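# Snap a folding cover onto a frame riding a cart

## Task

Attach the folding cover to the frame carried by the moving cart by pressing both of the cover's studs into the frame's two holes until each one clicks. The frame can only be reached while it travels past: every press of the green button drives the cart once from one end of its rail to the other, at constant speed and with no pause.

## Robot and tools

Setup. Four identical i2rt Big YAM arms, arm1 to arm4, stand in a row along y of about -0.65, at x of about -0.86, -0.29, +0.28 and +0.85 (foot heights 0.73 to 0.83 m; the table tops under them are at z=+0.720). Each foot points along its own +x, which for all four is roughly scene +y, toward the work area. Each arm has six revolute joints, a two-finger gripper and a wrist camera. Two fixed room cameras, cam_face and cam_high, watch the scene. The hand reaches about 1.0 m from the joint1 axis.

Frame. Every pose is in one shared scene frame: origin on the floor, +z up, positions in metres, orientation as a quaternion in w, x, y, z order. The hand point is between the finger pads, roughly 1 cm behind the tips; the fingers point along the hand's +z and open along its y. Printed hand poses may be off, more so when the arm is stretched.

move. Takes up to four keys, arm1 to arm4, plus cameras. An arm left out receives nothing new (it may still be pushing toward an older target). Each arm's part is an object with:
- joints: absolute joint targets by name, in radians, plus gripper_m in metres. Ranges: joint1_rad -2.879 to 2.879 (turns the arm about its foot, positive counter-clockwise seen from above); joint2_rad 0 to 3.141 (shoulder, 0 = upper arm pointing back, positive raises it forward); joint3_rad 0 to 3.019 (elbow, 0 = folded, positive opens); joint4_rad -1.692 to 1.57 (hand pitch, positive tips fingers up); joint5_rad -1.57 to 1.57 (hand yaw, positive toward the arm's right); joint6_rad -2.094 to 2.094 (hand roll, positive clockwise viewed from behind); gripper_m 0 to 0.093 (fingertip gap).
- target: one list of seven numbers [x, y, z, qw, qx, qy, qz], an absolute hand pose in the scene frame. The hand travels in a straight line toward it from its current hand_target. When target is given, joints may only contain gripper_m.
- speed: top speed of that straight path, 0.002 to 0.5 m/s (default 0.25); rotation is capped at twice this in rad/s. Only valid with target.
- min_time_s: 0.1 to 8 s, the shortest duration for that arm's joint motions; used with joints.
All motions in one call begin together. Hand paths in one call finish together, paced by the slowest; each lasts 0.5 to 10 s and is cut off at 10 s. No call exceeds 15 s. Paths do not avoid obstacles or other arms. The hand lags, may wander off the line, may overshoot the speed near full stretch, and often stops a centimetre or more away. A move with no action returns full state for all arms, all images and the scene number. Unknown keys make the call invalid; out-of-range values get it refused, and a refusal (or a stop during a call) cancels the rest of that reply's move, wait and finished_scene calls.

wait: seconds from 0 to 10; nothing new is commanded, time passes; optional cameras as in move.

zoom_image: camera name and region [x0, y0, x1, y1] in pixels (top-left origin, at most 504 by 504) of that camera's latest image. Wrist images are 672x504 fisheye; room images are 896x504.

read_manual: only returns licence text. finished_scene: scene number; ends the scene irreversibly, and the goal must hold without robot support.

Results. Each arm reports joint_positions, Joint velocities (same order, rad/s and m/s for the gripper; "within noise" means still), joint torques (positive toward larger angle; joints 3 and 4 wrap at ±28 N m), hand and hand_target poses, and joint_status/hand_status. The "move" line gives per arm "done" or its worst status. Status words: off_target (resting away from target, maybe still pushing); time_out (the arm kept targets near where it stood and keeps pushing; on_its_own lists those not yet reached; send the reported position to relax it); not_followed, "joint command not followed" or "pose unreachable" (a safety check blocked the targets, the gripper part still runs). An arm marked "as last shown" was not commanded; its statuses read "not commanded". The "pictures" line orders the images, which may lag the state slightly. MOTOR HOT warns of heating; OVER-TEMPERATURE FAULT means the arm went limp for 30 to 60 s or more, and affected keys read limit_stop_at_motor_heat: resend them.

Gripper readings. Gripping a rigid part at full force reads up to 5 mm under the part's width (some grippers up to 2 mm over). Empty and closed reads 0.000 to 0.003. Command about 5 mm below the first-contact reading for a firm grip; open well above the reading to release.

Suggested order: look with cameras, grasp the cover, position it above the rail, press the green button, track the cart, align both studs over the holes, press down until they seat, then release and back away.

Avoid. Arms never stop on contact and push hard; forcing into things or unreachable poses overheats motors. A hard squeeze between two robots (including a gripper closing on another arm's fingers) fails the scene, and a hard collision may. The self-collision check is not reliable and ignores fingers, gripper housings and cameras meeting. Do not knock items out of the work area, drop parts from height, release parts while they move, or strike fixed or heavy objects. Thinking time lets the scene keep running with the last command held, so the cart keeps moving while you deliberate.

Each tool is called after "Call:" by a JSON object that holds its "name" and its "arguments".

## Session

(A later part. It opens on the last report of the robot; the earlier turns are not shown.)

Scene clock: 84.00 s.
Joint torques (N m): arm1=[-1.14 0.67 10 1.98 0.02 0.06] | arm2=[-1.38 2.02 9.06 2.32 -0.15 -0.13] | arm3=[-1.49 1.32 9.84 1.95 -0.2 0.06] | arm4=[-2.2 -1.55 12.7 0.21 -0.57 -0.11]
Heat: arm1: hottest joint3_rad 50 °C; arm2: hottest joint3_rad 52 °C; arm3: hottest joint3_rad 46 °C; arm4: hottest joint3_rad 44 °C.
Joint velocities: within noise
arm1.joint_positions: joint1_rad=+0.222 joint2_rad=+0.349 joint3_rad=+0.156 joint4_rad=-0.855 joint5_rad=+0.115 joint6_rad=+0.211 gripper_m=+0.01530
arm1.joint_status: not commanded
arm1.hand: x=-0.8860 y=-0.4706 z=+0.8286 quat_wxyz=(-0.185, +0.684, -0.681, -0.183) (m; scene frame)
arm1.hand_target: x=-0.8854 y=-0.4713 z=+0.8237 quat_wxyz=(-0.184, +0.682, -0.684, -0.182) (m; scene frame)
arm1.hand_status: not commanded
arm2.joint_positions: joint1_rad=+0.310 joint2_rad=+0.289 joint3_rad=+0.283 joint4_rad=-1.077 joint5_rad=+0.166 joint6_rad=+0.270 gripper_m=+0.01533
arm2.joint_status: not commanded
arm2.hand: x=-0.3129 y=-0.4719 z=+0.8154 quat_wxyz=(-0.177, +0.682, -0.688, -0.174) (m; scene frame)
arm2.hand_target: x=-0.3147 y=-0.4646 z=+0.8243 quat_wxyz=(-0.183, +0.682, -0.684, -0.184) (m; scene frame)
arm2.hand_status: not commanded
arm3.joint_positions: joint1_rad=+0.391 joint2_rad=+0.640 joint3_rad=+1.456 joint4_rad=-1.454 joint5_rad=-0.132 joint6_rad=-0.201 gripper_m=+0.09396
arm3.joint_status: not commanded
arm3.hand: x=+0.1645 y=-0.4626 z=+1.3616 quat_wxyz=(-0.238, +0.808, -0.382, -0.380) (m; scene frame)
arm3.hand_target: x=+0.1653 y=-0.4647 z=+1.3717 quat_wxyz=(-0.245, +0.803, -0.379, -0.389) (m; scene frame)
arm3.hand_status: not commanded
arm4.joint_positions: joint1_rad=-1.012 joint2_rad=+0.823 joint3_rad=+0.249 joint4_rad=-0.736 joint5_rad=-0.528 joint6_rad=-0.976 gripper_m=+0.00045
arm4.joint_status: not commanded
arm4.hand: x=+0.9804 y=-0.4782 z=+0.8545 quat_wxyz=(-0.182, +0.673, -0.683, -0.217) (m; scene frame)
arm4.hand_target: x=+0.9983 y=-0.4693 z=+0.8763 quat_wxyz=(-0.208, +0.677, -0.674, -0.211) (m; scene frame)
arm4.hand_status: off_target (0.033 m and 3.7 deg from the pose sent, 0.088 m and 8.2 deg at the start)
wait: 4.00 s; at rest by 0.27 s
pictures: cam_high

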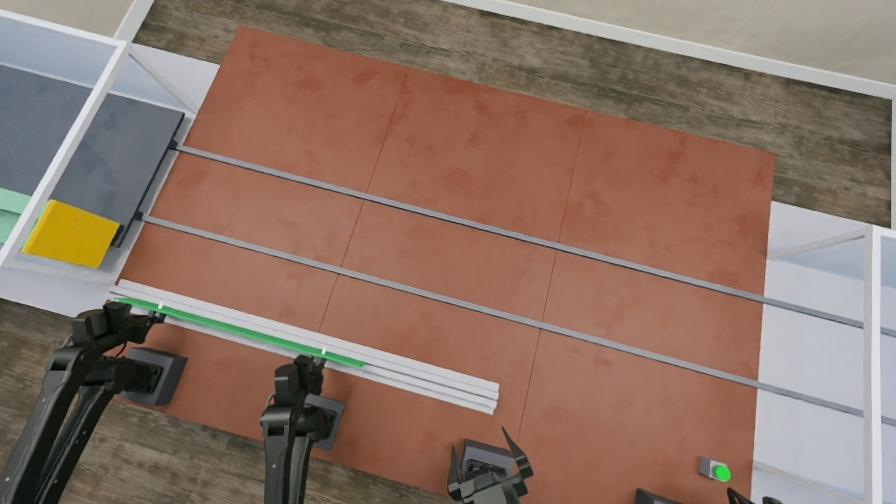

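Call:
{"name": "wait", "arguments": {"seconds": 10}}

Call:
{"name": "wait", "arguments": {"seconds": 10}}

Call:
{"name": "wait", "arguments": {"seconds": 10}}

Call:
{"name": "wait", "arguments": {"seconds": 10}}

Call:
{"name": "wait", "arguments": {"seconds": 10, "cameras": ["cam_high"]}}

Scene clock: 100.87 s.
Joint torques (N m): arm1=[-0.79 0.32 9.98 1.95 0.03 0.01] | arm2=[-1.38 2.02 9.05 2.32 -0.15 -0.14] | arm3=[-1.61 1.38 9.87 1.98 -0.2 0.04] | arm4=[-2.14 -1.55 12.72 0.23 -0.56 -0.11]
Heat: arm1: hottest joint3_rad 50 °C; arm2: hottest joint3_rad 53 °C; arm3: hottest joint3_rad 46 °C; arm4: hottest joint3_rad 46 °C.
Joint velocities: within noise
arm1.joint_positions: joint1_rad=+0.222 joint2_rad=+0.349 joint3_rad=+0.156 joint4_rad=-0.855 joint5_rad=+0.115 joint6_rad=+0.211 gripper_m=+0.01530
arm1.joint_status: not commanded
arm1.hand: x=-0.8860 y=-0.4706 z=+0.8286 quat_wxyz=(-0.185, +0.684, -0.681, -0.183) (m; scene frame)
arm1.hand_target: x=-0.8854 y=-0.4713 z=+0.8237 quat_wxyz=(-0.184, +0.682, -0.684, -0.182) (m; scene frame)
arm1.hand_status: not commanded
arm2.joint_positions: joint1_rad=+0.310 joint2_rad=+0.289 joint3_rad=+0.283 joint4_rad=-1.077 joint5_rad=+0.166 joint6_rad=+0.270 gripper_m=+0.01533
arm2.joint_status: not commanded
arm2.hand: x=-0.3129 y=-0.4719 z=+0.8154 quat_wxyz=(-0.177, +0.682, -0.688, -0.174) (m; scene frame)
arm2.hand_target: x=-0.3147 y=-0.4646 z=+0.8243 quat_wxyz=(-0.183, +0.682, -0.684, -0.184) (m; scene frame)
arm2.hand_status: not commanded
arm3.joint_positions: joint1_rad=+0.391 joint2_rad=+0.640 joint3_rad=+1.456 joint4_rad=-1.454 joint5_rad=-0.132 joint6_rad=-0.201 gripper_m=+0.09396
arm3.joint_status: not commanded
arm3.hand: x=+0.1645 y=-0.4626 z=+1.3616 quat_wxyz=(-0.238, +0.808, -0.382, -0.380) (m; scene frame)
arm3.hand_target: x=+0.1653 y=-0.4647 z=+1.3717 quat_wxyz=(-0.245, +0.803, -0.379, -0.389) (m; scene frame)
arm3.hand_status: not commanded
arm4.joint_positions: joint1_rad=-1.012 joint2_rad=+0.823 joint3_rad=+0.249 joint4_rad=-0.736 joint5_rad=-0.528 joint6_rad=-0.976 gripper_m=+0.00045
arm4.joint_status: not commanded
arm4.hand: x=+0.9804 y=-0.4782 z=+0.8545 quat_wxyz=(-0.182, +0.673, -0.683, -0.217) (m; scene frame)
arm4.hand_target: x=+0.9983 y=-0.4693 z=+0.8763 quat_wxyz=(-0.208, +0.677, -0.674, -0.211) (m; scene frame)
arm4.hand_status: off_target (0.033 m and 3.7 deg from the pose sent, 0.088 m and 8.2 deg at the start)
wait: 10.00 s; at rest from the start
pictures: none

Scene clock: 110.87 s.
Joint torques (N m): arm1=[-0.15 0.91 9.98 1.87 -0.01 0.03] | arm2=[-1.38 2.02 9.05 2.3 -0.15 -0.13] | arm3=[-1.61 1.2 9.83 1.95 -0.21 0.05] | arm4=[-2.14 -1.44 12.78 0.21 -0.56 -0.11]
Heat: arm1: hottest joint3_rad 50 °C; arm2: hottest joint3_rad 53 °C; arm3: hottest joint3_rad 46 °C; arm4: hottest joint3_rad 47 °C.
Joint velocities: within noise
arm1.joint_positions: joint1_rad=+0.222 joint2_rad=+0.349 joint3_rad=+0.156 joint4_rad=-0.855 joint5_rad=+0.115 joint6_rad=+0.211 gripper_m=+0.01530
arm1.joint_status: not commanded
arm1.hand: x=-0.8860 y=-0.4706 z=+0.8286 quat_wxyz=(-0.185, +0.684, -0.681, -0.183) (m; scene frame)
arm1.hand_target: x=-0.8854 y=-0.4713 z=+0.8237 quat_wxyz=(-0.184, +0.682, -0.684, -0.182) (m; scene frame)
arm1.hand_status: not commanded
arm2.joint_positions: joint1_rad=+0.310 joint2_rad=+0.289 joint3_rad=+0.283 joint4_rad=-1.077 joint5_rad=+0.166 joint6_rad=+0.270 gripper_m=+0.01533
arm2.joint_status: not commanded
arm2.hand: x=-0.3129 y=-0.4719 z=+0.8154 quat_wxyz=(-0.177, +0.682, -0.688, -0.174) (m; scene frame)
arm2.hand_target: x=-0.3147 y=-0.4646 z=+0.8243 quat_wxyz=(-0.183, +0.682, -0.684, -0.184) (m; scene frame)
arm2.hand_status: not commanded
arm3.joint_positions: joint1_rad=+0.391 joint2_rad=+0.640 joint3_rad=+1.456 joint4_rad=-1.454 joint5_rad=-0.132 joint6_rad=-0.201 gripper_m=+0.09396
arm3.joint_status: not commanded
arm3.hand: x=+0.1645 y=-0.4626 z=+1.3616 quat_wxyz=(-0.238, +0.808, -0.382, -0.380) (m; scene frame)
arm3.hand_target: x=+0.1653 y=-0.4647 z=+1.3717 quat_wxyz=(-0.245, +0.803, -0.379, -0.389) (m; scene frame)
arm3.hand_status: not commanded
arm4.joint_positions: joint1_rad=-1.012 joint2_rad=+0.823 joint3_rad=+0.249 joint4_rad=-0.736 joint5_rad=-0.528 joint6_rad=-0.976 gripper_m=+0.00045
arm4.joint_status: not commanded
arm4.hand: x=+0.9804 y=-0.4782 z=+0.8545 quat_wxyz=(-0.182, +0.673, -0.683, -0.217) (m; scene frame)
arm4.hand_target: x=+0.9983 y=-0.4693 z=+0.8763 quat_wxyz=(-0.208, +0.677, -0.674, -0.211) (m; scene frame)
arm4.hand_status: off_target (0.033 m and 3.7 deg from the pose sent, 0.088 m and 8.2 deg at the start)
wait: 10.00 s; at rest by 0.27 s
pictures: none

Scene clock: 120.87 s.
Joint torques (N m): arm1=[-1.55 0.56 10.13 1.84 0.06 0.02] | arm2=[-1.38 2.02 9.05 2.3 -0.15 -0.13] | arm3=[-1.61 1.26 9.85 1.92 -0.2 0.06] | arm4=[-2.2 -1.38 12.74 0.23 -0.56 -0.11]
Heat: arm1: hottest joint3_rad 50 °C; arm2: hottest joint3_rad 53 °C; arm3: hottest joint3_rad 46 °C; arm4: hottest joint3_rad 48 °C.
Joint velocities: within noise
arm1.joint_positions: joint1_rad=+0.222 joint2_rad=+0.349 joint3_rad=+0.156 joint4_rad=-0.855 joint5_rad=+0.115 joint6_rad=+0.211 gripper_m=+0.01530
arm1.joint_status: not commanded
arm1.hand: x=-0.8860 y=-0.4706 z=+0.8286 quat_wxyz=(-0.185, +0.684, -0.681, -0.183) (m; scene frame)
arm1.hand_target: x=-0.8854 y=-0.4713 z=+0.8237 quat_wxyz=(-0.184, +0.682, -0.684, -0.182) (m; scene frame)
arm1.hand_status: not commanded
arm2.joint_positions: joint1_rad=+0.310 joint2_rad=+0.289 joint3_rad=+0.283 joint4_rad=-1.077 joint5_rad=+0.166 joint6_rad=+0.270 gripper_m=+0.01533
arm2.joint_status: not commanded
arm2.hand: x=-0.3129 y=-0.4719 z=+0.8154 quat_wxyz=(-0.177, +0.682, -0.688, -0.174) (m; scene frame)
arm2.hand_target: x=-0.3147 y=-0.4646 z=+0.8243 quat_wxyz=(-0.183, +0.682, -0.684, -0.184) (m; scene frame)
arm2.hand_status: not commanded
arm3.joint_positions: joint1_rad=+0.391 joint2_rad=+0.640 joint3_rad=+1.456 joint4_rad=-1.454 joint5_rad=-0.132 joint6_rad=-0.201 gripper_m=+0.09396
arm3.joint_status: not commanded
arm3.hand: x=+0.1645 y=-0.4626 z=+1.3616 quat_wxyz=(-0.238, +0.808, -0.382, -0.380) (m; scene frame)
arm3.hand_target: x=+0.1653 y=-0.4647 z=+1.3717 quat_wxyz=(-0.245, +0.803, -0.379, -0.389) (m; scene frame)
arm3.hand_status: not commanded
arm4.joint_positions: joint1_rad=-1.012 joint2_rad=+0.823 joint3_rad=+0.249 joint4_rad=-0.736 joint5_rad=-0.528 joint6_rad=-0.976 gripper_m=+0.00045
arm4.joint_status: not commanded
arm4.hand: x=+0.9804 y=-0.4782 z=+0.8545 quat_wxyz=(-0.182, +0.673, -0.683, -0.217) (m; scene frame)
arm4.hand_target: x=+0.9983 y=-0.4693 z=+0.8763 quat_wxyz=(-0.208, +0.677, -0.674, -0.211) (m; scene frame)
arm4.hand_status: off_target (0.033 m and 3.7 deg from the pose sent, 0.088 m and 8.2 deg at the start)
wait: 10.00 s; at rest by 0.27 s
pictures: none

Scene clock: 130.87 s.
Joint torques (N m): arm1=[-1.03 0.38 10.03 1.87 0.03 0.05] | arm2=[-1.38 2.02 9.06 2.3 -0.15 -0.14] | arm3=[-1.44 1.44 9.81 1.94 -0.21 0.06] | arm4=[-2.02 -1.38 12.74 0.23 -0.56 -0.11]
Heat: arm1: hottest joint3_rad 50 °C; arm2: hottest joint3_rad 53 °C; arm3: hottest joint3_rad 46 °C; arm4: hottest joint3_rad 49 °C.
Joint velocities: within noise
arm1.joint_positions: joint1_rad=+0.222 joint2_rad=+0.349 joint3_rad=+0.156 joint4_rad=-0.855 joint5_rad=+0.115 joint6_rad=+0.211 gripper_m=+0.01530
arm1.joint_status: not commanded
arm1.hand: x=-0.8860 y=-0.4706 z=+0.8286 quat_wxyz=(-0.185, +0.684, -0.681, -0.183) (m; scene frame)
arm1.hand_target: x=-0.8854 y=-0.4713 z=+0.8237 quat_wxyz=(-0.184, +0.682, -0.684, -0.182) (m; scene frame)
arm1.hand_status: not commanded
arm2.joint_positions: joint1_rad=+0.310 joint2_rad=+0.289 joint3_rad=+0.283 joint4_rad=-1.077 joint5_rad=+0.166 joint6_rad=+0.270 gripper_m=+0.01533
arm2.joint_status: not commanded
arm2.hand: x=-0.3129 y=-0.4719 z=+0.8154 quat_wxyz=(-0.177, +0.682, -0.688, -0.174) (m; scene frame)
arm2.hand_target: x=-0.3147 y=-0.4646 z=+0.8243 quat_wxyz=(-0.183, +0.682, -0.684, -0.184) (m; scene frame)
arm2.hand_status: not commanded
arm3.joint_positions: joint1_rad=+0.391 joint2_rad=+0.640 joint3_rad=+1.456 joint4_rad=-1.454 joint5_rad=-0.132 joint6_rad=-0.201 gripper_m=+0.09396
arm3.joint_status: not commanded
arm3.hand: x=+0.1645 y=-0.4626 z=+1.3616 quat_wxyz=(-0.238, +0.808, -0.382, -0.380) (m; scene frame)
arm3.hand_target: x=+0.1653 y=-0.4647 z=+1.3717 quat_wxyz=(-0.245, +0.803, -0.379, -0.389) (m; scene frame)
arm3.hand_status: not commanded
arm4.joint_positions: joint1_rad=-1.012 joint2_rad=+0.823 joint3_rad=+0.249 joint4_rad=-0.736 joint5_rad=-0.528 joint6_rad=-0.976 gripper_m=+0.00045
arm4.joint_status: not commanded
arm4.hand: x=+0.9804 y=-0.4782 z=+0.8545 quat_wxyz=(-0.182, +0.673, -0.683, -0.217) (m; scene frame)
arm4.hand_target: x=+0.9983 y=-0.4693 z=+0.8763 quat_wxyz=(-0.208, +0.677, -0.674, -0.211) (m; scene frame)
arm4.hand_status: off_target (0.033 m and 3.7 deg from the pose sent, 0.088 m and 8.2 deg at the start)
wait: 10.00 s; at rest by 0.27 s
pictures: none

Scene clock: 140.87 s.
Joint torques (N m): arm1=[-1.32 0.38 10.18 2.11 0.05 0.04] | arm2=[-1.32 2.02 9.05 2.3 -0.15 -0.13] | arm3=[-1.55 1.2 9.84 2 -0.21 0.05] | arm4=[-2.14 -1.38 12.77 0.21 -0.56 -0.12]
Heat: arm1: hottest joint3_rad 50 °C; arm2: hottest joint3_rad 53 °C; arm3: hottest joint3_rad 46 °C; arm4: hottest joint3_rad 49 °C.
Joint velocities: within noise
arm1.joint_positions: joint1_rad=+0.222 joint2_rad=+0.349 joint3_rad=+0.156 joint4_rad=-0.855 joint5_rad=+0.115 joint6_rad=+0.211 gripper_m=+0.01530
arm1.joint_status: not commanded
arm1.hand: x=-0.8860 y=-0.4706 z=+0.8286 quat_wxyz=(-0.185, +0.684, -0.681, -0.183) (m; scene frame)
arm1.hand_target: x=-0.8854 y=-0.4713 z=+0.8237 quat_wxyz=(-0.184, +0.682, -0.684, -0.182) (m; scene frame)
arm1.hand_status: not commanded
arm2.joint_positions: joint1_rad=+0.310 joint2_rad=+0.289 joint3_rad=+0.283 joint4_rad=-1.077 joint5_rad=+0.166 joint6_rad=+0.270 gripper_m=+0.01533
arm2.joint_status: not commanded
arm2.hand: x=-0.3129 y=-0.4719 z=+0.8154 quat_wxyz=(-0.177, +0.682, -0.688, -0.174) (m; scene frame)
arm2.hand_target: x=-0.3147 y=-0.4646 z=+0.8243 quat_wxyz=(-0.183, +0.682, -0.684, -0.184) (m; scene frame)
arm2.hand_status: not commanded
arm3.joint_positions: joint1_rad=+0.391 joint2_rad=+0.640 joint3_rad=+1.456 joint4_rad=-1.454 joint5_rad=-0.132 joint6_rad=-0.201 gripper_m=+0.09396
arm3.joint_status: not commanded
arm3.hand: x=+0.1645 y=-0.4626 z=+1.3616 quat_wxyz=(-0.238, +0.808, -0.382, -0.380) (m; scene frame)
arm3.hand_target: x=+0.1653 y=-0.4647 z=+1.3717 quat_wxyz=(-0.245, +0.803, -0.379, -0.389) (m; scene frame)
arm3.hand_status: not commanded
arm4.joint_positions: joint1_rad=-1.012 joint2_rad=+0.823 joint3_rad=+0.249 joint4_rad=-0.736 joint5_rad=-0.528 joint6_rad=-0.976 gripper_m=+0.00045
arm4.joint_status: not commanded
arm4.hand: x=+0.9804 y=-0.4782 z=+0.8545 quat_wxyz=(-0.182, +0.673, -0.683, -0.217) (m; scene frame)
arm4.hand_target: x=+0.9983 y=-0.4693 z=+0.8763 quat_wxyz=(-0.208, +0.677, -0.674, -0.211) (m; scene frame)
arm4.hand_status: off_target (0.033 m and 3.7 deg from the pose sent, 0.088 m and 8.2 deg at the start)
wait: 10.00 s; at rest by 0.27 s
pictures: cam_high

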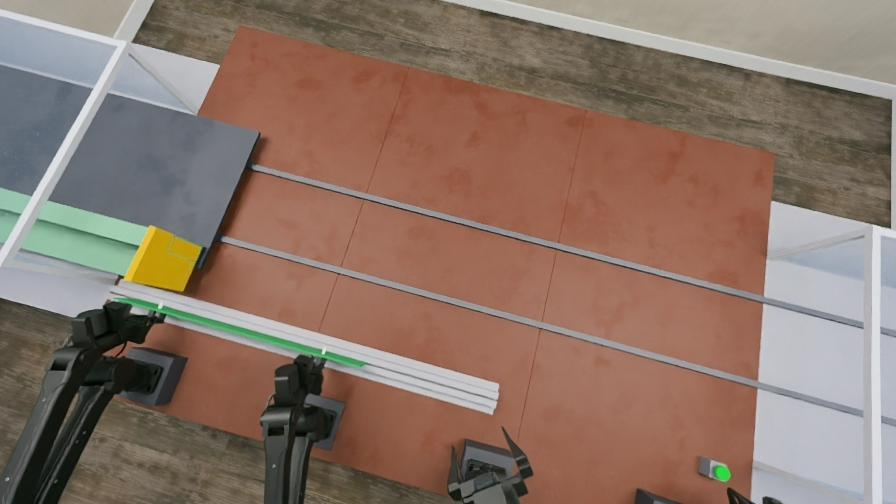

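Call:
{"name": "wait", "arguments": {"seconds": 10}}

Call:
{"name": "wait", "arguments": {"seconds": 10}}

Call:
{"name": "wait", "arguments": {"seconds": 10}}

Call:
{"name": "wait", "arguments": {"seconds": 10}}

Call:
{"name": "wait", "arguments": {"seconds": 10}}

Call:
{"name": "wait", "arguments": {"seconds": 10}}

Call:
{"name": "wait", "arguments": {"seconds": 10}}

Call:
{"name": "wait", "arguments": {"seconds": 10, "cameras": ["cam_high"]}}

Scene clock: 158.80 s.
Joint torques (N m): arm1=[-1.79 0.79 10.07 1.83 0.05 0.03] | arm2=[-1.38 2.02 9.06 2.32 -0.15 -0.13] | arm3=[-1.44 1.32 9.84 1.98 -0.2 0.05] | arm4=[-2.08 -1.38 12.74 0.25 -0.56 -0.11]
Heat: arm1: hottest joint3_rad 50 °C; arm2: hottest joint3_rad 54 °C; arm3: hottest joint3_rad 47 °C; arm4: hottest joint3_rad 50 °C.
Joint velocities: within noise
arm1.joint_positions: joint1_rad=+0.222 joint2_rad=+0.349 joint3_rad=+0.156 joint4_rad=-0.855 joint5_rad=+0.115 joint6_rad=+0.211 gripper_m=+0.01530
arm1.joint_status: not commanded
arm1.hand: x=-0.8860 y=-0.4706 z=+0.8286 quat_wxyz=(-0.185, +0.684, -0.681, -0.183) (m; scene frame)
arm1.hand_target: x=-0.8854 y=-0.4713 z=+0.8237 quat_wxyz=(-0.184, +0.682, -0.684, -0.182) (m; scene frame)
arm1.hand_status: not commanded
arm2.joint_positions: joint1_rad=+0.310 joint2_rad=+0.289 joint3_rad=+0.283 joint4_rad=-1.077 joint5_rad=+0.166 joint6_rad=+0.270 gripper_m=+0.01533
arm2.joint_status: not commanded
arm2.hand: x=-0.3129 y=-0.4719 z=+0.8154 quat_wxyz=(-0.177, +0.682, -0.688, -0.174) (m; scene frame)
arm2.hand_target: x=-0.3147 y=-0.4646 z=+0.8243 quat_wxyz=(-0.183, +0.682, -0.684, -0.184) (m; scene frame)
arm2.hand_status: not commanded
arm3.joint_positions: joint1_rad=+0.391 joint2_rad=+0.640 joint3_rad=+1.456 joint4_rad=-1.454 joint5_rad=-0.132 joint6_rad=-0.201 gripper_m=+0.09396
arm3.joint_status: not commanded
arm3.hand: x=+0.1645 y=-0.4626 z=+1.3616 quat_wxyz=(-0.238, +0.808, -0.382, -0.380) (m; scene frame)
arm3.hand_target: x=+0.1653 y=-0.4647 z=+1.3717 quat_wxyz=(-0.245, +0.803, -0.379, -0.389) (m; scene frame)
arm3.hand_status: not commanded
arm4.joint_positions: joint1_rad=-1.012 joint2_rad=+0.823 joint3_rad=+0.249 joint4_rad=-0.736 joint5_rad=-0.528 joint6_rad=-0.976 gripper_m=+0.00045
arm4.joint_status: not commanded
arm4.hand: x=+0.9804 y=-0.4782 z=+0.8545 quat_wxyz=(-0.182, +0.673, -0.683, -0.217) (m; scene frame)
arm4.hand_target: x=+0.9983 y=-0.4693 z=+0.8763 quat_wxyz=(-0.208, +0.677, -0.674, -0.211) (m; scene frame)
arm4.hand_status: off_target (0.033 m and 3.7 deg from the pose sent, 0.088 m and 8.2 deg at the start)
wait: 10.00 s; at rest from the start
pictures: none

Scene clock: 168.80 s.
Joint torques (N m): arm1=[-0.67 0.5 10.1 1.91 0.01 0.01] | arm2=[-1.38 2.02 9.05 2.32 -0.15 -0.13] | arm3=[-1.55 1.26 9.85 1.95 -0.21 0.06] | arm4=[-2.2 -1.38 12.74 0.24 -0.57 -0.11]
Heat: arm1: hottest joint3_rad 50 °C; arm2: hottest joint3_rad 54 °C; arm3: hottest joint3_rad 47 °C; arm4: hottest joint3_rad 51 °C.
Joint velocities: within noise
arm1.joint_positions: joint1_rad=+0.222 joint2_rad=+0.349 joint3_rad=+0.156 joint4_rad=-0.855 joint5_rad=+0.115 joint6_rad=+0.211 gripper_m=+0.01530
arm1.joint_status: not commanded
arm1.hand: x=-0.8860 y=-0.4706 z=+0.8286 quat_wxyz=(-0.185, +0.684, -0.681, -0.183) (m; scene frame)
arm1.hand_target: x=-0.8854 y=-0.4713 z=+0.8237 quat_wxyz=(-0.184, +0.682, -0.684, -0.182) (m; scene frame)
arm1.hand_status: not commanded
arm2.joint_positions: joint1_rad=+0.310 joint2_rad=+0.289 joint3_rad=+0.283 joint4_rad=-1.077 joint5_rad=+0.166 joint6_rad=+0.270 gripper_m=+0.01533
arm2.joint_status: not commanded
arm2.hand: x=-0.3129 y=-0.4719 z=+0.8154 quat_wxyz=(-0.177, +0.682, -0.688, -0.174) (m; scene frame)
arm2.hand_target: x=-0.3147 y=-0.4646 z=+0.8243 quat_wxyz=(-0.183, +0.682, -0.684, -0.184) (m; scene frame)
arm2.hand_status: not commanded
arm3.joint_positions: joint1_rad=+0.391 joint2_rad=+0.640 joint3_rad=+1.456 joint4_rad=-1.454 joint5_rad=-0.132 joint6_rad=-0.201 gripper_m=+0.09396
arm3.joint_status: not commanded
arm3.hand: x=+0.1645 y=-0.4626 z=+1.3616 quat_wxyz=(-0.238, +0.808, -0.382, -0.380) (m; scene frame)
arm3.hand_target: x=+0.1653 y=-0.4647 z=+1.3717 quat_wxyz=(-0.245, +0.803, -0.379, -0.389) (m; scene frame)
arm3.hand_status: not commanded
arm4.joint_positions: joint1_rad=-1.012 joint2_rad=+0.823 joint3_rad=+0.249 joint4_rad=-0.736 joint5_rad=-0.528 joint6_rad=-0.976 gripper_m=+0.00045
arm4.joint_status: not commanded
arm4.hand: x=+0.9804 y=-0.4782 z=+0.8545 quat_wxyz=(-0.182, +0.673, -0.683, -0.217) (m; scene frame)
arm4.hand_target: x=+0.9983 y=-0.4693 z=+0.8763 quat_wxyz=(-0.208, +0.677, -0.674, -0.211) (m; scene frame)
arm4.hand_status: off_target (0.033 m and 3.7 deg from the pose sent, 0.088 m and 8.2 deg at the start)
wait: 10.00 s; at rest by 0.27 s
pictures: none

Scene clock: 178.80 s.
Joint torques (N m): arm1=[-1.2 0.15 10.18 1.98 0.05 0.05] | arm2=[-1.38 2.02 9.05 2.32 -0.15 -0.13] | arm3=[-1.49 1.44 9.84 1.94 -0.2 0.06] | arm4=[-2.08 -1.44 12.75 0.23 -0.56 -0.12]
Heat: arm1: hottest joint3_rad 50 °C; arm2: hottest joint3_rad 54 °C; arm3: hottest joint3_rad 47 °C; arm4: hottest joint3_rad 51 °C.
Joint velocities: within noise
arm1.joint_positions: joint1_rad=+0.222 joint2_rad=+0.349 joint3_rad=+0.156 joint4_rad=-0.855 joint5_rad=+0.115 joint6_rad=+0.211 gripper_m=+0.01530
arm1.joint_status: not commanded
arm1.hand: x=-0.8860 y=-0.4706 z=+0.8286 quat_wxyz=(-0.185, +0.684, -0.681, -0.183) (m; scene frame)
arm1.hand_target: x=-0.8854 y=-0.4713 z=+0.8237 quat_wxyz=(-0.184, +0.682, -0.684, -0.182) (m; scene frame)
arm1.hand_status: not commanded
arm2.joint_positions: joint1_rad=+0.310 joint2_rad=+0.289 joint3_rad=+0.283 joint4_rad=-1.077 joint5_rad=+0.166 joint6_rad=+0.270 gripper_m=+0.01533
arm2.joint_status: not commanded
arm2.hand: x=-0.3129 y=-0.4719 z=+0.8154 quat_wxyz=(-0.177, +0.682, -0.688, -0.174) (m; scene frame)
arm2.hand_target: x=-0.3147 y=-0.4646 z=+0.8243 quat_wxyz=(-0.183, +0.682, -0.684, -0.184) (m; scene frame)
arm2.hand_status: not commanded
arm3.joint_positions: joint1_rad=+0.391 joint2_rad=+0.640 joint3_rad=+1.456 joint4_rad=-1.454 joint5_rad=-0.132 joint6_rad=-0.201 gripper_m=+0.09396
arm3.joint_status: not commanded
arm3.hand: x=+0.1645 y=-0.4626 z=+1.3616 quat_wxyz=(-0.238, +0.808, -0.382, -0.380) (m; scene frame)
arm3.hand_target: x=+0.1653 y=-0.4647 z=+1.3717 quat_wxyz=(-0.245, +0.803, -0.379, -0.389) (m; scene frame)
arm3.hand_status: not commanded
arm4.joint_positions: joint1_rad=-1.012 joint2_rad=+0.823 joint3_rad=+0.249 joint4_rad=-0.736 joint5_rad=-0.528 joint6_rad=-0.976 gripper_m=+0.00045
arm4.joint_status: not commanded
arm4.hand: x=+0.9804 y=-0.4782 z=+0.8545 quat_wxyz=(-0.182, +0.673, -0.683, -0.217) (m; scene frame)
arm4.hand_target: x=+0.9983 y=-0.4693 z=+0.8763 quat_wxyz=(-0.208, +0.677, -0.674, -0.211) (m; scene frame)
arm4.hand_status: off_target (0.033 m and 3.7 deg from the pose sent, 0.088 m and 8.2 deg at the start)
wait: 10.00 s; at rest by 0.27 s
pictures: none

Scene clock: 188.80 s.
Joint torques (N m): arm1=[-1.9 0.26 9.94 1.92 0.02 0] | arm2=[-1.38 2.02 9.06 2.3 -0.15 -0.13] | arm3=[-1.61 1.38 9.84 1.95 -0.2 0.05] | arm4=[-2.02 -1.38 12.72 0.23 -0.55 -0.11]
Heat: arm1: hottest joint3_rad 50 °C; arm2: hottest joint3_rad 54 °C; arm3: hottest joint3_rad 47 °C; arm4: hottest joint3_rad 51 °C.
Joint velocities: within noise
arm1.joint_positions: joint1_rad=+0.222 joint2_rad=+0.349 joint3_rad=+0.156 joint4_rad=-0.855 joint5_rad=+0.115 joint6_rad=+0.211 gripper_m=+0.01530
arm1.joint_status: not commanded
arm1.hand: x=-0.8860 y=-0.4706 z=+0.8286 quat_wxyz=(-0.185, +0.684, -0.681, -0.183) (m; scene frame)
arm1.hand_target: x=-0.8854 y=-0.4713 z=+0.8237 quat_wxyz=(-0.184, +0.682, -0.684, -0.182) (m; scene frame)
arm1.hand_status: not commanded
arm2.joint_positions: joint1_rad=+0.310 joint2_rad=+0.289 joint3_rad=+0.283 joint4_rad=-1.077 joint5_rad=+0.166 joint6_rad=+0.270 gripper_m=+0.01533
arm2.joint_status: not commanded
arm2.hand: x=-0.3129 y=-0.4719 z=+0.8154 quat_wxyz=(-0.177, +0.682, -0.688, -0.174) (m; scene frame)
arm2.hand_target: x=-0.3147 y=-0.4646 z=+0.8243 quat_wxyz=(-0.183, +0.682, -0.684, -0.184) (m; scene frame)
arm2.hand_status: not commanded
arm3.joint_positions: joint1_rad=+0.391 joint2_rad=+0.640 joint3_rad=+1.456 joint4_rad=-1.454 joint5_rad=-0.132 joint6_rad=-0.201 gripper_m=+0.09396
arm3.joint_status: not commanded
arm3.hand: x=+0.1645 y=-0.4626 z=+1.3616 quat_wxyz=(-0.238, +0.808, -0.382, -0.380) (m; scene frame)
arm3.hand_target: x=+0.1653 y=-0.4647 z=+1.3717 quat_wxyz=(-0.245, +0.803, -0.379, -0.389) (m; scene frame)
arm3.hand_status: not commanded
arm4.joint_positions: joint1_rad=-1.012 joint2_rad=+0.823 joint3_rad=+0.249 joint4_rad=-0.736 joint5_rad=-0.528 joint6_rad=-0.976 gripper_m=+0.00045
arm4.joint_status: not commanded
arm4.hand: x=+0.9804 y=-0.4782 z=+0.8545 quat_wxyz=(-0.182, +0.673, -0.683, -0.217) (m; scene frame)
arm4.hand_target: x=+0.9983 y=-0.4693 z=+0.8763 quat_wxyz=(-0.208, +0.677, -0.674, -0.211) (m; scene frame)
arm4.hand_status: off_target (0.033 m and 3.7 deg from the pose sent, 0.088 m and 8.2 deg at the start)
wait: 10.00 s; at rest by 0.27 s
pictures: none

Scene clock: 198.80 s.
Joint torques (N m): arm1=[-1.14 0.44 10 1.85 -0.03 0.02] | arm2=[-1.38 2.02 9.06 2.32 -0.15 -0.13] | arm3=[-1.61 1.38 9.83 1.94 -0.22 0.05] | arm4=[-2.08 -1.44 12.75 0.2 -0.55 -0.11]
Heat: arm1: hottest joint3_rad 50 °C; arm2: hottest joint3_rad 54 °C; arm3: hottest joint3_rad 47 °C; arm4: hottest joint3_rad 51 °C.
Joint velocities: within noise
arm1.joint_positions: joint1_rad=+0.222 joint2_rad=+0.349 joint3_rad=+0.156 joint4_rad=-0.855 joint5_rad=+0.115 joint6_rad=+0.211 gripper_m=+0.01530
arm1.joint_status: not commanded
arm1.hand: x=-0.8860 y=-0.4706 z=+0.8286 quat_wxyz=(-0.185, +0.684, -0.681, -0.183) (m; scene frame)
arm1.hand_target: x=-0.8854 y=-0.4713 z=+0.8237 quat_wxyz=(-0.184, +0.682, -0.684, -0.182) (m; scene frame)
arm1.hand_status: not commanded
arm2.joint_positions: joint1_rad=+0.310 joint2_rad=+0.289 joint3_rad=+0.283 joint4_rad=-1.077 joint5_rad=+0.166 joint6_rad=+0.270 gripper_m=+0.01533
arm2.joint_status: not commanded
arm2.hand: x=-0.3129 y=-0.4719 z=+0.8154 quat_wxyz=(-0.177, +0.682, -0.688, -0.174) (m; scene frame)
arm2.hand_target: x=-0.3147 y=-0.4646 z=+0.8243 quat_wxyz=(-0.183, +0.682, -0.684, -0.184) (m; scene frame)
arm2.hand_status: not commanded
arm3.joint_positions: joint1_rad=+0.391 joint2_rad=+0.640 joint3_rad=+1.456 joint4_rad=-1.454 joint5_rad=-0.132 joint6_rad=-0.201 gripper_m=+0.09396
arm3.joint_status: not commanded
arm3.hand: x=+0.1645 y=-0.4626 z=+1.3616 quat_wxyz=(-0.238, +0.808, -0.382, -0.380) (m; scene frame)
arm3.hand_target: x=+0.1653 y=-0.4647 z=+1.3717 quat_wxyz=(-0.245, +0.803, -0.379, -0.389) (m; scene frame)
arm3.hand_status: not commanded
arm4.joint_positions: joint1_rad=-1.012 joint2_rad=+0.823 joint3_rad=+0.249 joint4_rad=-0.736 joint5_rad=-0.528 joint6_rad=-0.976 gripper_m=+0.00045
arm4.joint_status: not commanded
arm4.hand: x=+0.9804 y=-0.4782 z=+0.8545 quat_wxyz=(-0.182, +0.673, -0.683, -0.217) (m; scene frame)
arm4.hand_target: x=+0.9983 y=-0.4693 z=+0.8763 quat_wxyz=(-0.208, +0.677, -0.674, -0.211) (m; scene frame)
arm4.hand_status: off_target (0.033 m and 3.7 deg from the pose sent, 0.088 m and 8.2 deg at the start)
wait: 10.00 s; at rest by 0.27 s
pictures: none

Scene clock: 208.80 s.
Joint torques (N m): arm1=[-0.67 0.91 10.1 1.91 0 0.02] | arm2=[-1.38 2.02 9.06 2.32 -0.15 -0.13] | arm3=[-1.61 1.32 9.84 1.95 -0.21 0.04] | arm4=[-2.08 -1.44 12.74 0.24 -0.57 -0.11]
Heat: arm1: hottest joint3_rad 50 °C; arm2: hottest joint3_rad 54 °C; arm3: hottest joint3_rad 47 °C; arm4: hottest joint3_rad 52 °C.
Joint velocities: within noise
arm1.joint_positions: joint1_rad=+0.222 joint2_rad=+0.349 joint3_rad=+0.156 joint4_rad=-0.855 joint5_rad=+0.115 joint6_rad=+0.211 gripper_m=+0.01530
arm1.joint_status: not commanded
arm1.hand: x=-0.8860 y=-0.4706 z=+0.8286 quat_wxyz=(-0.185, +0.684, -0.681, -0.183) (m; scene frame)
arm1.hand_target: x=-0.8854 y=-0.4713 z=+0.8237 quat_wxyz=(-0.184, +0.682, -0.684, -0.182) (m; scene frame)
arm1.hand_status: not commanded
arm2.joint_positions: joint1_rad=+0.310 joint2_rad=+0.289 joint3_rad=+0.283 joint4_rad=-1.077 joint5_rad=+0.166 joint6_rad=+0.270 gripper_m=+0.01533
arm2.joint_status: not commanded
arm2.hand: x=-0.3129 y=-0.4719 z=+0.8154 quat_wxyz=(-0.177, +0.682, -0.688, -0.174) (m; scene frame)
arm2.hand_target: x=-0.3147 y=-0.4646 z=+0.8243 quat_wxyz=(-0.183, +0.682, -0.684, -0.184) (m; scene frame)
arm2.hand_status: not commanded
arm3.joint_positions: joint1_rad=+0.391 joint2_rad=+0.640 joint3_rad=+1.456 joint4_rad=-1.454 joint5_rad=-0.132 joint6_rad=-0.201 gripper_m=+0.09396
arm3.joint_status: not commanded
arm3.hand: x=+0.1645 y=-0.4626 z=+1.3616 quat_wxyz=(-0.238, +0.808, -0.382, -0.380) (m; scene frame)
arm3.hand_target: x=+0.1653 y=-0.4647 z=+1.3717 quat_wxyz=(-0.245, +0.803, -0.379, -0.389) (m; scene frame)
arm3.hand_status: not commanded
arm4.joint_positions: joint1_rad=-1.012 joint2_rad=+0.823 joint3_rad=+0.249 joint4_rad=-0.736 joint5_rad=-0.528 joint6_rad=-0.976 gripper_m=+0.00045
arm4.joint_status: not commanded
arm4.hand: x=+0.9804 y=-0.4782 z=+0.8545 quat_wxyz=(-0.182, +0.673, -0.683, -0.217) (m; scene frame)
arm4.hand_target: x=+0.9983 y=-0.4693 z=+0.8763 quat_wxyz=(-0.208, +0.677, -0.674, -0.211) (m; scene frame)
arm4.hand_status: off_target (0.033 m and 3.7 deg from the pose sent, 0.088 m and 8.2 deg at the start)
wait: 10.00 s; at rest by 0.27 s
pictures: none

Scene clock: 218.80 s.
Joint torques (N m): arm1=[-0.56 1.08 9.89 2 -0.01 0.02] | arm2=[-1.38 2.02 9.05 2.3 -0.15 -0.13] | arm3=[-1.61 1.38 9.85 1.95 -0.19 0.05] | arm4=[-2.2 -1.44 12.75 0.25 -0.56 -0.12]
Heat: arm1: hottest joint3_rad 50 °C; arm2: hottest joint3_rad 54 °C; arm3: hottest joint3_rad 47 °C; arm4: hottest joint3_rad 52 °C.
Joint velocities: within noise
arm1.joint_positions: joint1_rad=+0.222 joint2_rad=+0.349 joint3_rad=+0.156 joint4_rad=-0.855 joint5_rad=+0.115 joint6_rad=+0.211 gripper_m=+0.01530
arm1.joint_status: not commanded
arm1.hand: x=-0.8860 y=-0.4706 z=+0.8286 quat_wxyz=(-0.185, +0.684, -0.681, -0.183) (m; scene frame)
arm1.hand_target: x=-0.8854 y=-0.4713 z=+0.8237 quat_wxyz=(-0.184, +0.682, -0.684, -0.182) (m; scene frame)
arm1.hand_status: not commanded
arm2.joint_positions: joint1_rad=+0.310 joint2_rad=+0.289 joint3_rad=+0.283 joint4_rad=-1.077 joint5_rad=+0.166 joint6_rad=+0.270 gripper_m=+0.01533
arm2.joint_status: not commanded
arm2.hand: x=-0.3129 y=-0.4719 z=+0.8154 quat_wxyz=(-0.177, +0.682, -0.688, -0.174) (m; scene frame)
arm2.hand_target: x=-0.3147 y=-0.4646 z=+0.8243 quat_wxyz=(-0.183, +0.682, -0.684, -0.184) (m; scene frame)
arm2.hand_status: not commanded
arm3.joint_positions: joint1_rad=+0.391 joint2_rad=+0.640 joint3_rad=+1.456 joint4_rad=-1.454 joint5_rad=-0.132 joint6_rad=-0.201 gripper_m=+0.09396
arm3.joint_status: not commanded
arm3.hand: x=+0.1645 y=-0.4626 z=+1.3616 quat_wxyz=(-0.238, +0.808, -0.382, -0.380) (m; scene frame)
arm3.hand_target: x=+0.1653 y=-0.4647 z=+1.3717 quat_wxyz=(-0.245, +0.803, -0.379, -0.389) (m; scene frame)
arm3.hand_status: not commanded
arm4.joint_positions: joint1_rad=-1.012 joint2_rad=+0.823 joint3_rad=+0.249 joint4_rad=-0.736 joint5_rad=-0.528 joint6_rad=-0.976 gripper_m=+0.00045
arm4.joint_status: not commanded
arm4.hand: x=+0.9804 y=-0.4782 z=+0.8545 quat_wxyz=(-0.182, +0.673, -0.683, -0.217) (m; scene frame)
arm4.hand_target: x=+0.9983 y=-0.4693 z=+0.8763 quat_wxyz=(-0.208, +0.677, -0.674, -0.211) (m; scene frame)
arm4.hand_status: off_target (0.033 m and 3.7 deg from the pose sent, 0.088 m and 8.2 deg at the start)
wait: 10.00 s; at rest by 0.27 s
pictures: none

Scene clock: 228.80 s.
Joint torques (N m): arm1=[-0.91 1.14 10 1.8 -0.02 0] | arm2=[-1.32 2.02 9.06 2.3 -0.15 -0.13] | arm3=[-1.73 1.26 9.85 1.94 -0.21 0.05] | arm4=[-2.2 -1.49 12.72 0.21 -0.56 -0.12]
Heat: arm1: hottest joint3_rad 50 °C; arm2: hottest joint3_rad 54 °C; arm3: hottest joint3_rad 47 °C; arm4: hottest joint3_rad 52 °C.
Joint velocities: within noise
arm1.joint_positions: joint1_rad=+0.222 joint2_rad=+0.349 joint3_rad=+0.156 joint4_rad=-0.855 joint5_rad=+0.115 joint6_rad=+0.211 gripper_m=+0.01530
arm1.joint_status: not commanded
arm1.hand: x=-0.8860 y=-0.4706 z=+0.8286 quat_wxyz=(-0.185, +0.684, -0.681, -0.183) (m; scene frame)
arm1.hand_target: x=-0.8854 y=-0.4713 z=+0.8237 quat_wxyz=(-0.184, +0.682, -0.684, -0.182) (m; scene frame)
arm1.hand_status: not commanded
arm2.joint_positions: joint1_rad=+0.310 joint2_rad=+0.289 joint3_rad=+0.283 joint4_rad=-1.077 joint5_rad=+0.166 joint6_rad=+0.270 gripper_m=+0.01533
arm2.joint_status: not commanded
arm2.hand: x=-0.3129 y=-0.4719 z=+0.8154 quat_wxyz=(-0.177, +0.682, -0.688, -0.174) (m; scene frame)
arm2.hand_target: x=-0.3147 y=-0.4646 z=+0.8243 quat_wxyz=(-0.183, +0.682, -0.684, -0.184) (m; scene frame)
arm2.hand_status: not commanded
arm3.joint_positions: joint1_rad=+0.391 joint2_rad=+0.640 joint3_rad=+1.456 joint4_rad=-1.454 joint5_rad=-0.132 joint6_rad=-0.201 gripper_m=+0.09396
arm3.joint_status: not commanded
arm3.hand: x=+0.1645 y=-0.4626 z=+1.3616 quat_wxyz=(-0.238, +0.808, -0.382, -0.380) (m; scene frame)
arm3.hand_target: x=+0.1653 y=-0.4647 z=+1.3717 quat_wxyz=(-0.245, +0.803, -0.379, -0.389) (m; scene frame)
arm3.hand_status: not commanded
arm4.joint_positions: joint1_rad=-1.012 joint2_rad=+0.823 joint3_rad=+0.249 joint4_rad=-0.736 joint5_rad=-0.528 joint6_rad=-0.976 gripper_m=+0.00045
arm4.joint_status: not commanded
arm4.hand: x=+0.9804 y=-0.4782 z=+0.8545 quat_wxyz=(-0.182, +0.673, -0.683, -0.217) (m; scene frame)
arm4.hand_target: x=+0.9983 y=-0.4693 z=+0.8763 quat_wxyz=(-0.208, +0.677, -0.674, -0.211) (m; scene frame)
arm4.hand_status: off_target (0.033 m and 3.7 deg from the pose sent, 0.088 m and 8.2 deg at the start)
wait: 10.00 s; at rest by 0.27 s
pictures: cam_high

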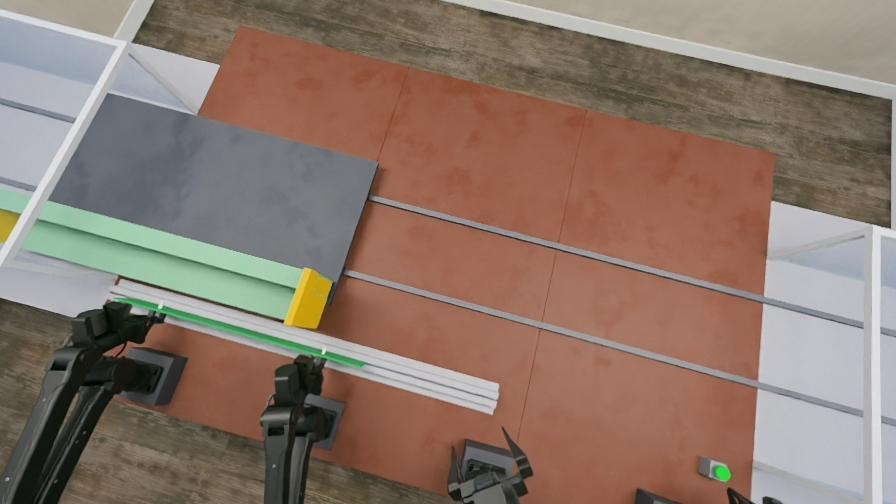

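Call:
{"name": "move", "arguments": {"arm1": {"target":[-0.884,-0.471,0.955,-0.19,0.681,-0.681,-0.19],"speed":0.05}, "arm2": {"target":[-0.316,-0.466,0.96,-0.19,0.681,-0.681,-0.19],"speed":0.05}, "cameras": ["arm1_cam_wrist","arm2_cam_wrist","cam_face"]}}

Scene clock: 241.10 s.
Joint torques (N m): arm1=[-1.73 -1.08 19.96 1.26 -0.01 0] | arm2=[-0.15 0.15 15.88 1.77 0.14 0.06] | arm3=[-1.55 1.44 9.87 1.98 -0.21 0.06] | arm4=[-2.14 -1.38 12.74 0.23 -0.56 -0.11]
Heat: arm1: hottest joint3_rad 51 °C; arm2: hottest joint3_rad 55 °C; arm3: hottest joint3_rad 46 °C; arm4: hottest joint3_rad 52 °C.
move: arm1 off_target; arm2 off_target
Joint velocities: within noise
arm1.joint_positions: joint1_rad=+0.199 joint2_rad=+0.314 joint3_rad=+0.361 joint4_rad=-1.198 joint5_rad=+0.102 joint6_rad=+0.186 gripper_m=+0.01530
arm1.joint_status: not commanded
arm1.hand: x=-0.8797 y=-0.4920 z=+0.8967 quat_wxyz=(-0.158, +0.696, -0.686, -0.140) (m; scene frame)
arm1.hand_target: x=-0.8837 y=-0.4727 z=+0.9520 quat_wxyz=(-0.190, +0.682, -0.681, -0.190) (m; scene frame)
arm1.hand_status: off_target (0.062 m and 7.1 deg from the pose sent, 0.126 m and 1.0 deg at the start)
arm2.joint_positions: joint1_rad=+0.333 joint2_rad=+0.361 joint3_rad=+0.546 joint4_rad=-1.364 joint5_rad=+0.183 joint6_rad=+0.276 gripper_m=+0.01533
arm2.joint_status: not commanded
arm2.hand: x=-0.3084 y=-0.4843 z=+0.9032 quat_wxyz=(-0.161, +0.696, -0.687, -0.131) (m; scene frame)
arm2.hand_target: x=-0.3138 y=-0.4690 z=+0.9574 quat_wxyz=(-0.190, +0.681, -0.682, -0.189) (m; scene frame)
arm2.hand_status: off_target (0.060 m and 7.7 deg from the pose sent, 0.145 m and 2.5 deg at the start)
arm3, arm4: as last shown
pictures: arm1_cam_wrist, arm2_cam_wrist, cam_face

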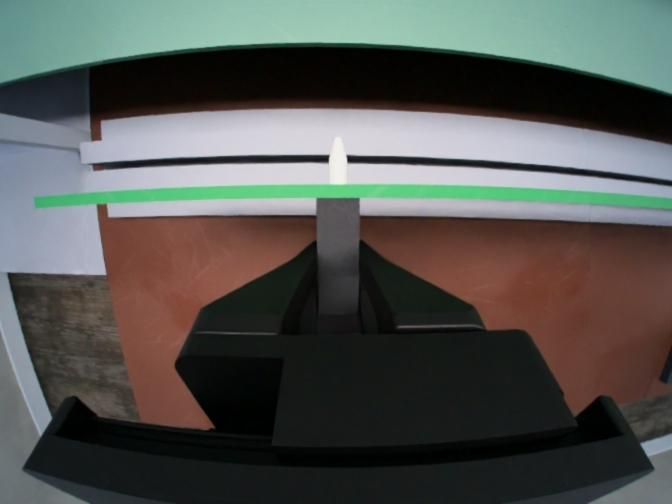

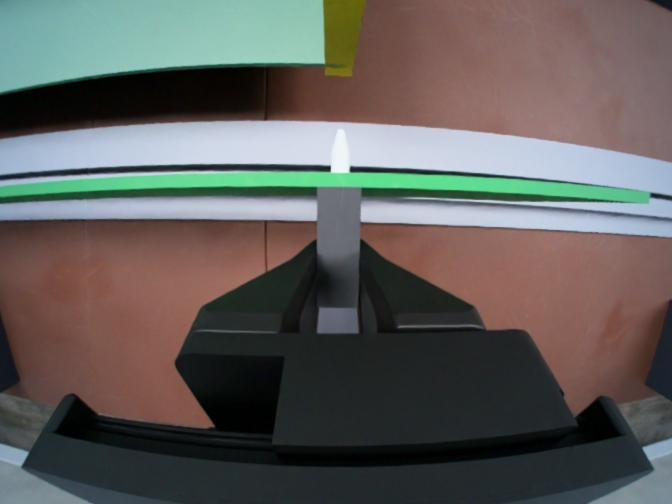

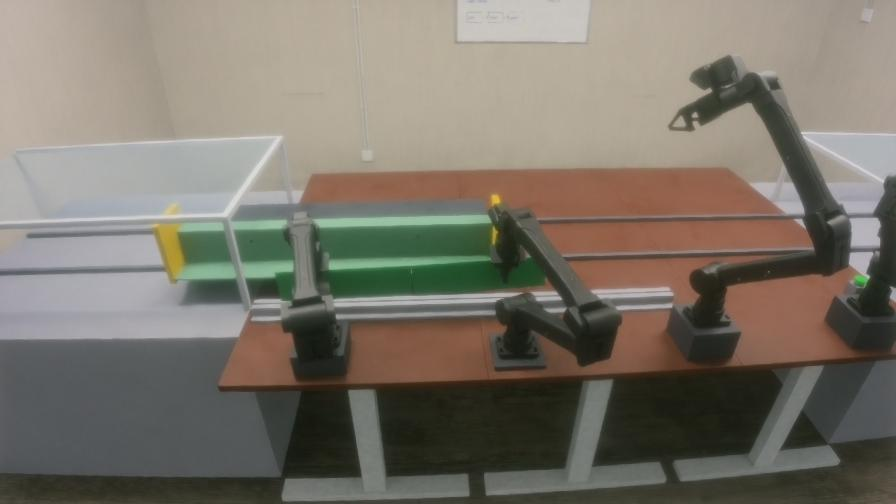

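Call:
{"name": "move", "arguments": {"arm1": {"target":[-0.884,-0.455,1.0,-0.205,0.677,-0.677,-0.205],"speed":0.08}, "arm2": {"target":[-0.316,-0.455,0.99,-0.205,0.677,-0.677,-0.205],"speed":0.08}, "cameras": ["arm1_cam_wrist","arm2_cam_wrist","cam_high"]}}

Scene clock: 247.40 s.
Joint torques (N m): arm1=[-0.56 -0.62 20.78 1.4 0.04 -0.14] | arm2=[-0.44 0.15 15.28 2.28 0.27 -0.08] | arm3=[-1.55 1.32 9.81 1.96 -0.2 0.07] | arm4=[-2.08 -1.38 12.74 0.23 -0.57 -0.12]
Heat: arm1: hottest joint3_rad 56 °C; arm2: hottest joint3_rad 58 °C; arm3: hottest joint3_rad 46 °C; arm4: hottest joint3_rad 52 °C.
move: arm1 off_target; arm2 off_target
Joint velocities: within noise
arm1.joint_positions: joint1_rad=+0.185 joint2_rad=+0.352 joint3_rad=+0.465 joint4_rad=-1.215 joint5_rad=+0.099 joint6_rad=+0.182 gripper_m=+0.01530
arm1.joint_status: not commanded
arm1.hand: x=-0.8818 y=-0.4757 z=+0.9398 quat_wxyz=(-0.171, +0.689, -0.686, -0.159) (m; scene frame)
arm1.hand_target: x=-0.8847 y=-0.4579 z=+0.9977 quat_wxyz=(-0.205, +0.678, -0.675, -0.206) (m; scene frame)
arm1.hand_status: off_target (0.064 m and 6.7 deg from the pose sent, 0.110 m and 9.5 deg at the start)
arm2.joint_positions: joint1_rad=+0.333 joint2_rad=+0.390 joint3_rad=+0.626 joint4_rad=-1.368 joint5_rad=+0.189 joint6_rad=+0.281 gripper_m=+0.01533
arm2.joint_status: not commanded
arm2.hand: x=-0.3109 y=-0.4722 z=+0.9363 quat_wxyz=(-0.174, +0.689, -0.687, -0.150) (m; scene frame)
arm2.hand_target: x=-0.3147 y=-0.4584 z=+0.9886 quat_wxyz=(-0.205, +0.676, -0.677, -0.205) (m; scene frame)
arm2.hand_status: off_target (0.057 m and 7.5 deg from the pose sent, 0.092 m and 10.2 deg at the start)
arm3, arm4: as last shown
pictures: arm1_cam_wrist, arm2_cam_wrist, cam_high

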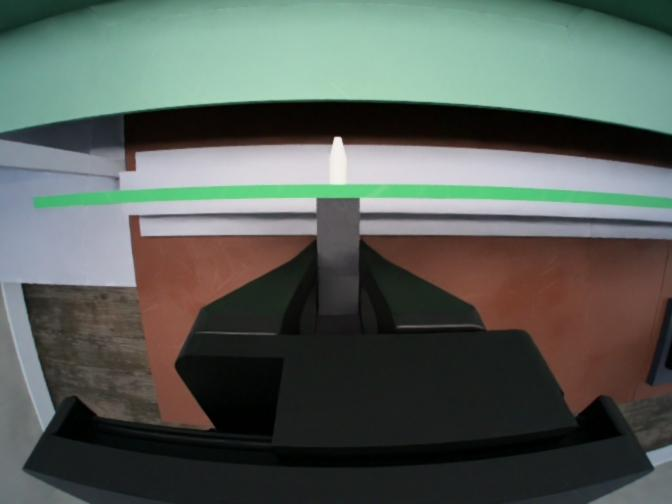

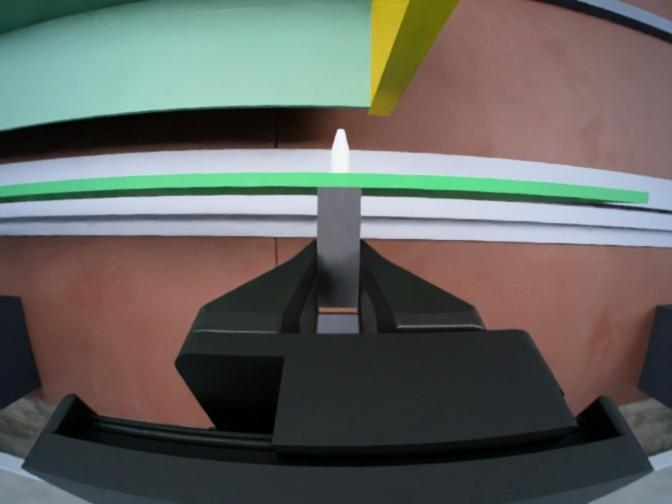

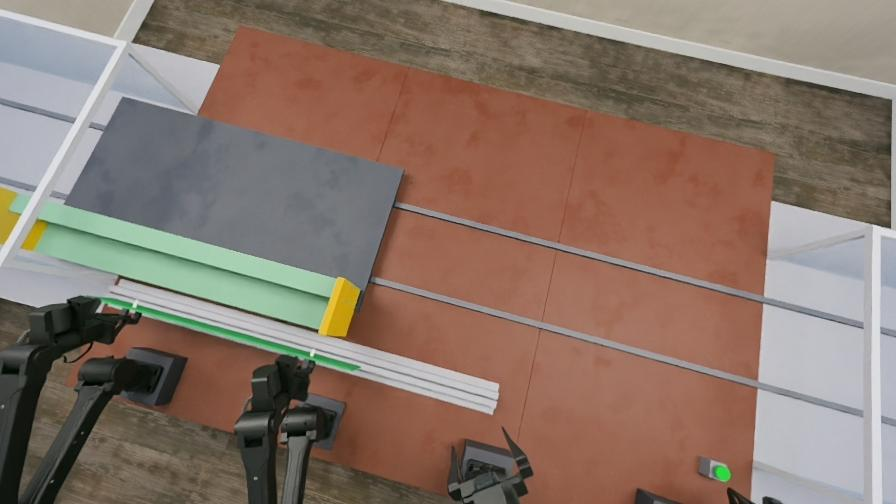

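Call:
{"name": "wait", "arguments": {"seconds": 8}}

Call:
{"name": "move", "arguments": {"arm1": {"target":[-0.868,-0.415,0.995,-0.205,0.677,-0.677,-0.205],"speed":0.02}, "arm2": {"target":[-0.303,-0.415,0.985,-0.205,0.677,-0.677,-0.205],"speed":0.02}, "cameras": ["arm1_cam_wrist","arm2_cam_wrist","cam_face"]}}

Scene clock: 265.83 s.
Joint torques (N m): arm1=[-0.97 -0.09 20.92 1.32 0.04 -0.12] | arm2=[-0.44 0.09 15.28 2.26 0.27 -0.08] | arm3=[-1.79 1.2 9.87 1.95 -0.19 0.05] | arm4=[-2.2 -1.44 12.71 0.21 -0.56 -0.11]
Heat: arm1: hottest joint3_rad 59 °C; arm2: hottest joint3_rad 64 °C; arm3: hottest joint3_rad 46 °C; arm4: hottest joint3_rad 53 °C.
Joint velocities: within noise
arm1.joint_positions: joint1_rad=+0.185 joint2_rad=+0.352 joint3_rad=+0.465 joint4_rad=-1.215 joint5_rad=+0.099 joint6_rad=+0.182 gripper_m=+0.01530
arm1.joint_status: not commanded
arm1.hand: x=-0.8818 y=-0.4757 z=+0.9398 quat_wxyz=(-0.171, +0.689, -0.686, -0.159) (m; scene frame)
arm1.hand_target: x=-0.8847 y=-0.4579 z=+0.9977 quat_wxyz=(-0.205, +0.678, -0.676, -0.206) (m; scene frame)
arm1.hand_status: off_target (0.064 m and 6.7 deg from the pose sent, 0.110 m and 9.5 deg at the start)
arm2.joint_positions: joint1_rad=+0.333 joint2_rad=+0.390 joint3_rad=+0.626 joint4_rad=-1.368 joint5_rad=+0.189 joint6_rad=+0.281 gripper_m=+0.01533
arm2.joint_status: not commanded
arm2.hand: x=-0.3109 y=-0.4722 z=+0.9363 quat_wxyz=(-0.174, +0.689, -0.687, -0.150) (m; scene frame)
arm2.hand_target: x=-0.3147 y=-0.4584 z=+0.9886 quat_wxyz=(-0.205, +0.676, -0.677, -0.205) (m; scene frame)
arm2.hand_status: off_target (0.057 m and 7.5 deg from the pose sent, 0.092 m and 10.2 deg at the start)
arm3.joint_positions: joint1_rad=+0.391 joint2_rad=+0.640 joint3_rad=+1.456 joint4_rad=-1.454 joint5_rad=-0.132 joint6_rad=-0.201 gripper_m=+0.09396
arm3.joint_status: not commanded
arm3.hand: x=+0.1645 y=-0.4626 z=+1.3616 quat_wxyz=(-0.238, +0.808, -0.382, -0.380) (m; scene frame)
arm3.hand_target: x=+0.1653 y=-0.4647 z=+1.3717 quat_wxyz=(-0.245, +0.803, -0.379, -0.389) (m; scene frame)
arm3.hand_status: not commanded
arm4.joint_positions: joint1_rad=-1.012 joint2_rad=+0.823 joint3_rad=+0.249 joint4_rad=-0.736 joint5_rad=-0.528 joint6_rad=-0.976 gripper_m=+0.00045
arm4.joint_status: not commanded
arm4.hand: x=+0.9804 y=-0.4782 z=+0.8545 quat_wxyz=(-0.182, +0.673, -0.683, -0.217) (m; scene frame)
arm4.hand_target: x=+0.9983 y=-0.4693 z=+0.8763 quat_wxyz=(-0.208, +0.677, -0.674, -0.211) (m; scene frame)
arm4.hand_status: not commanded
wait: 8.00 s; at rest from the start
pictures: none

Scene clock: 268.70 s.
Joint torques (N m): arm1=[-1.2 -1.67 20.7 2.19 -0.02 -0.06] | arm2=[-1.49 -1.14 15.5 3.79 -0.35 -0.15] | arm3=[-1.55 1.38 9.85 1.98 -0.2 0.06] | arm4=[-2.14 -1.49 12.72 0.24 -0.56 -0.12]
Heat: arm1: hottest joint3_rad 60 °C; arm2: hottest joint3_rad 65 °C; arm3: hottest joint3_rad 46 °C; arm4: hottest joint3_rad 53 °C.
move: arm1 off_target; arm2 off_target
Joint velocities: within noise
arm1.joint_positions: joint1_rad=+0.022 joint2_rad=+0.481 joint3_rad=+0.475 joint4_rad=-1.118 joint5_rad=+0.010 joint6_rad=+0.041 gripper_m=+0.01530
arm1.joint_status: not commanded
arm1.hand: x=-0.8687 y=-0.4502 z=+0.9319 quat_wxyz=(-0.155, +0.691, -0.689, -0.153) (m; scene frame)
arm1.hand_target: x=-0.8685 y=-0.4212 z=+0.9940 quat_wxyz=(-0.206, +0.677, -0.676, -0.205) (m; scene frame)
arm1.hand_status: off_target (0.072 m and 8.5 deg from the pose sent, 0.083 m and 6.7 deg at the start)
arm2.joint_positions: joint1_rad=+0.166 joint2_rad=+0.493 joint3_rad=+0.625 joint4_rad=-1.279 joint5_rad=+0.109 joint6_rad=+0.128 gripper_m=+0.01533
arm2.joint_status: not commanded
arm2.hand: x=-0.2997 y=-0.4456 z=+0.9254 quat_wxyz=(-0.160, +0.694, -0.689, -0.137) (m; scene frame)
arm2.hand_target: x=-0.3028 y=-0.4211 z=+0.9828 quat_wxyz=(-0.205, +0.680, -0.675, -0.201) (m; scene frame)
arm2.hand_status: off_target (0.067 m and 9.7 deg from the pose sent, 0.076 m and 7.5 deg at the start)
arm3, arm4: as last shown
pictures: arm1_cam_wrist, arm2_cam_wrist, cam_face

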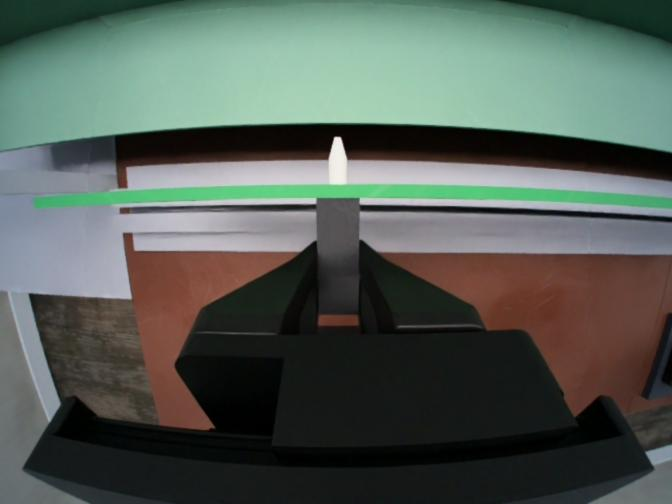

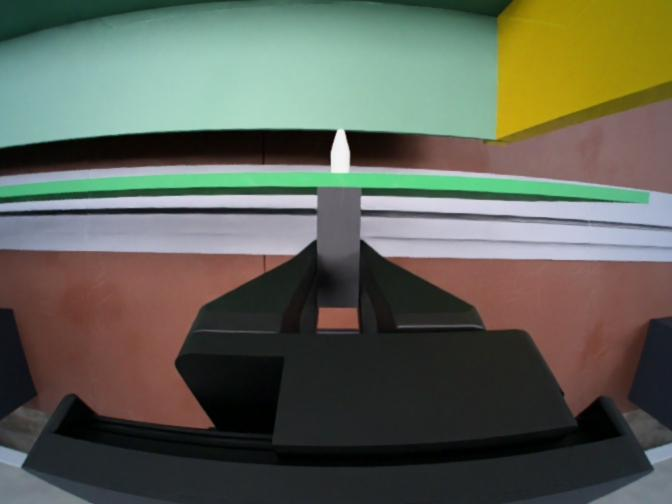

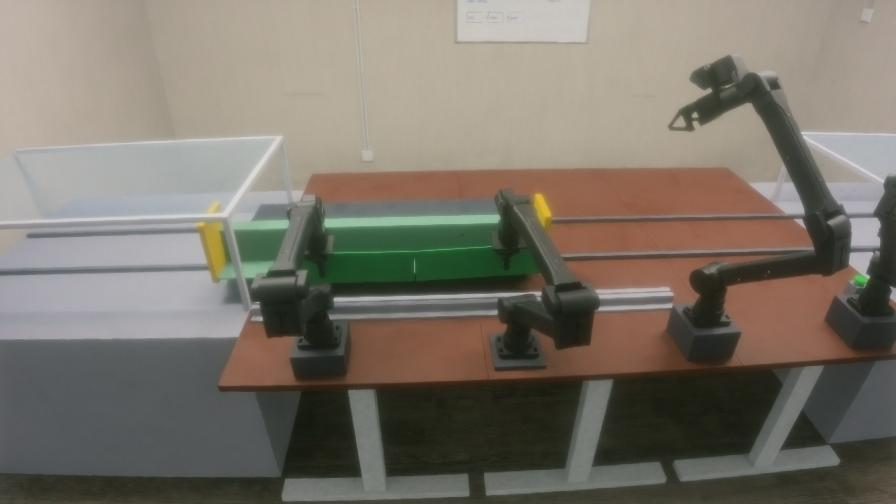

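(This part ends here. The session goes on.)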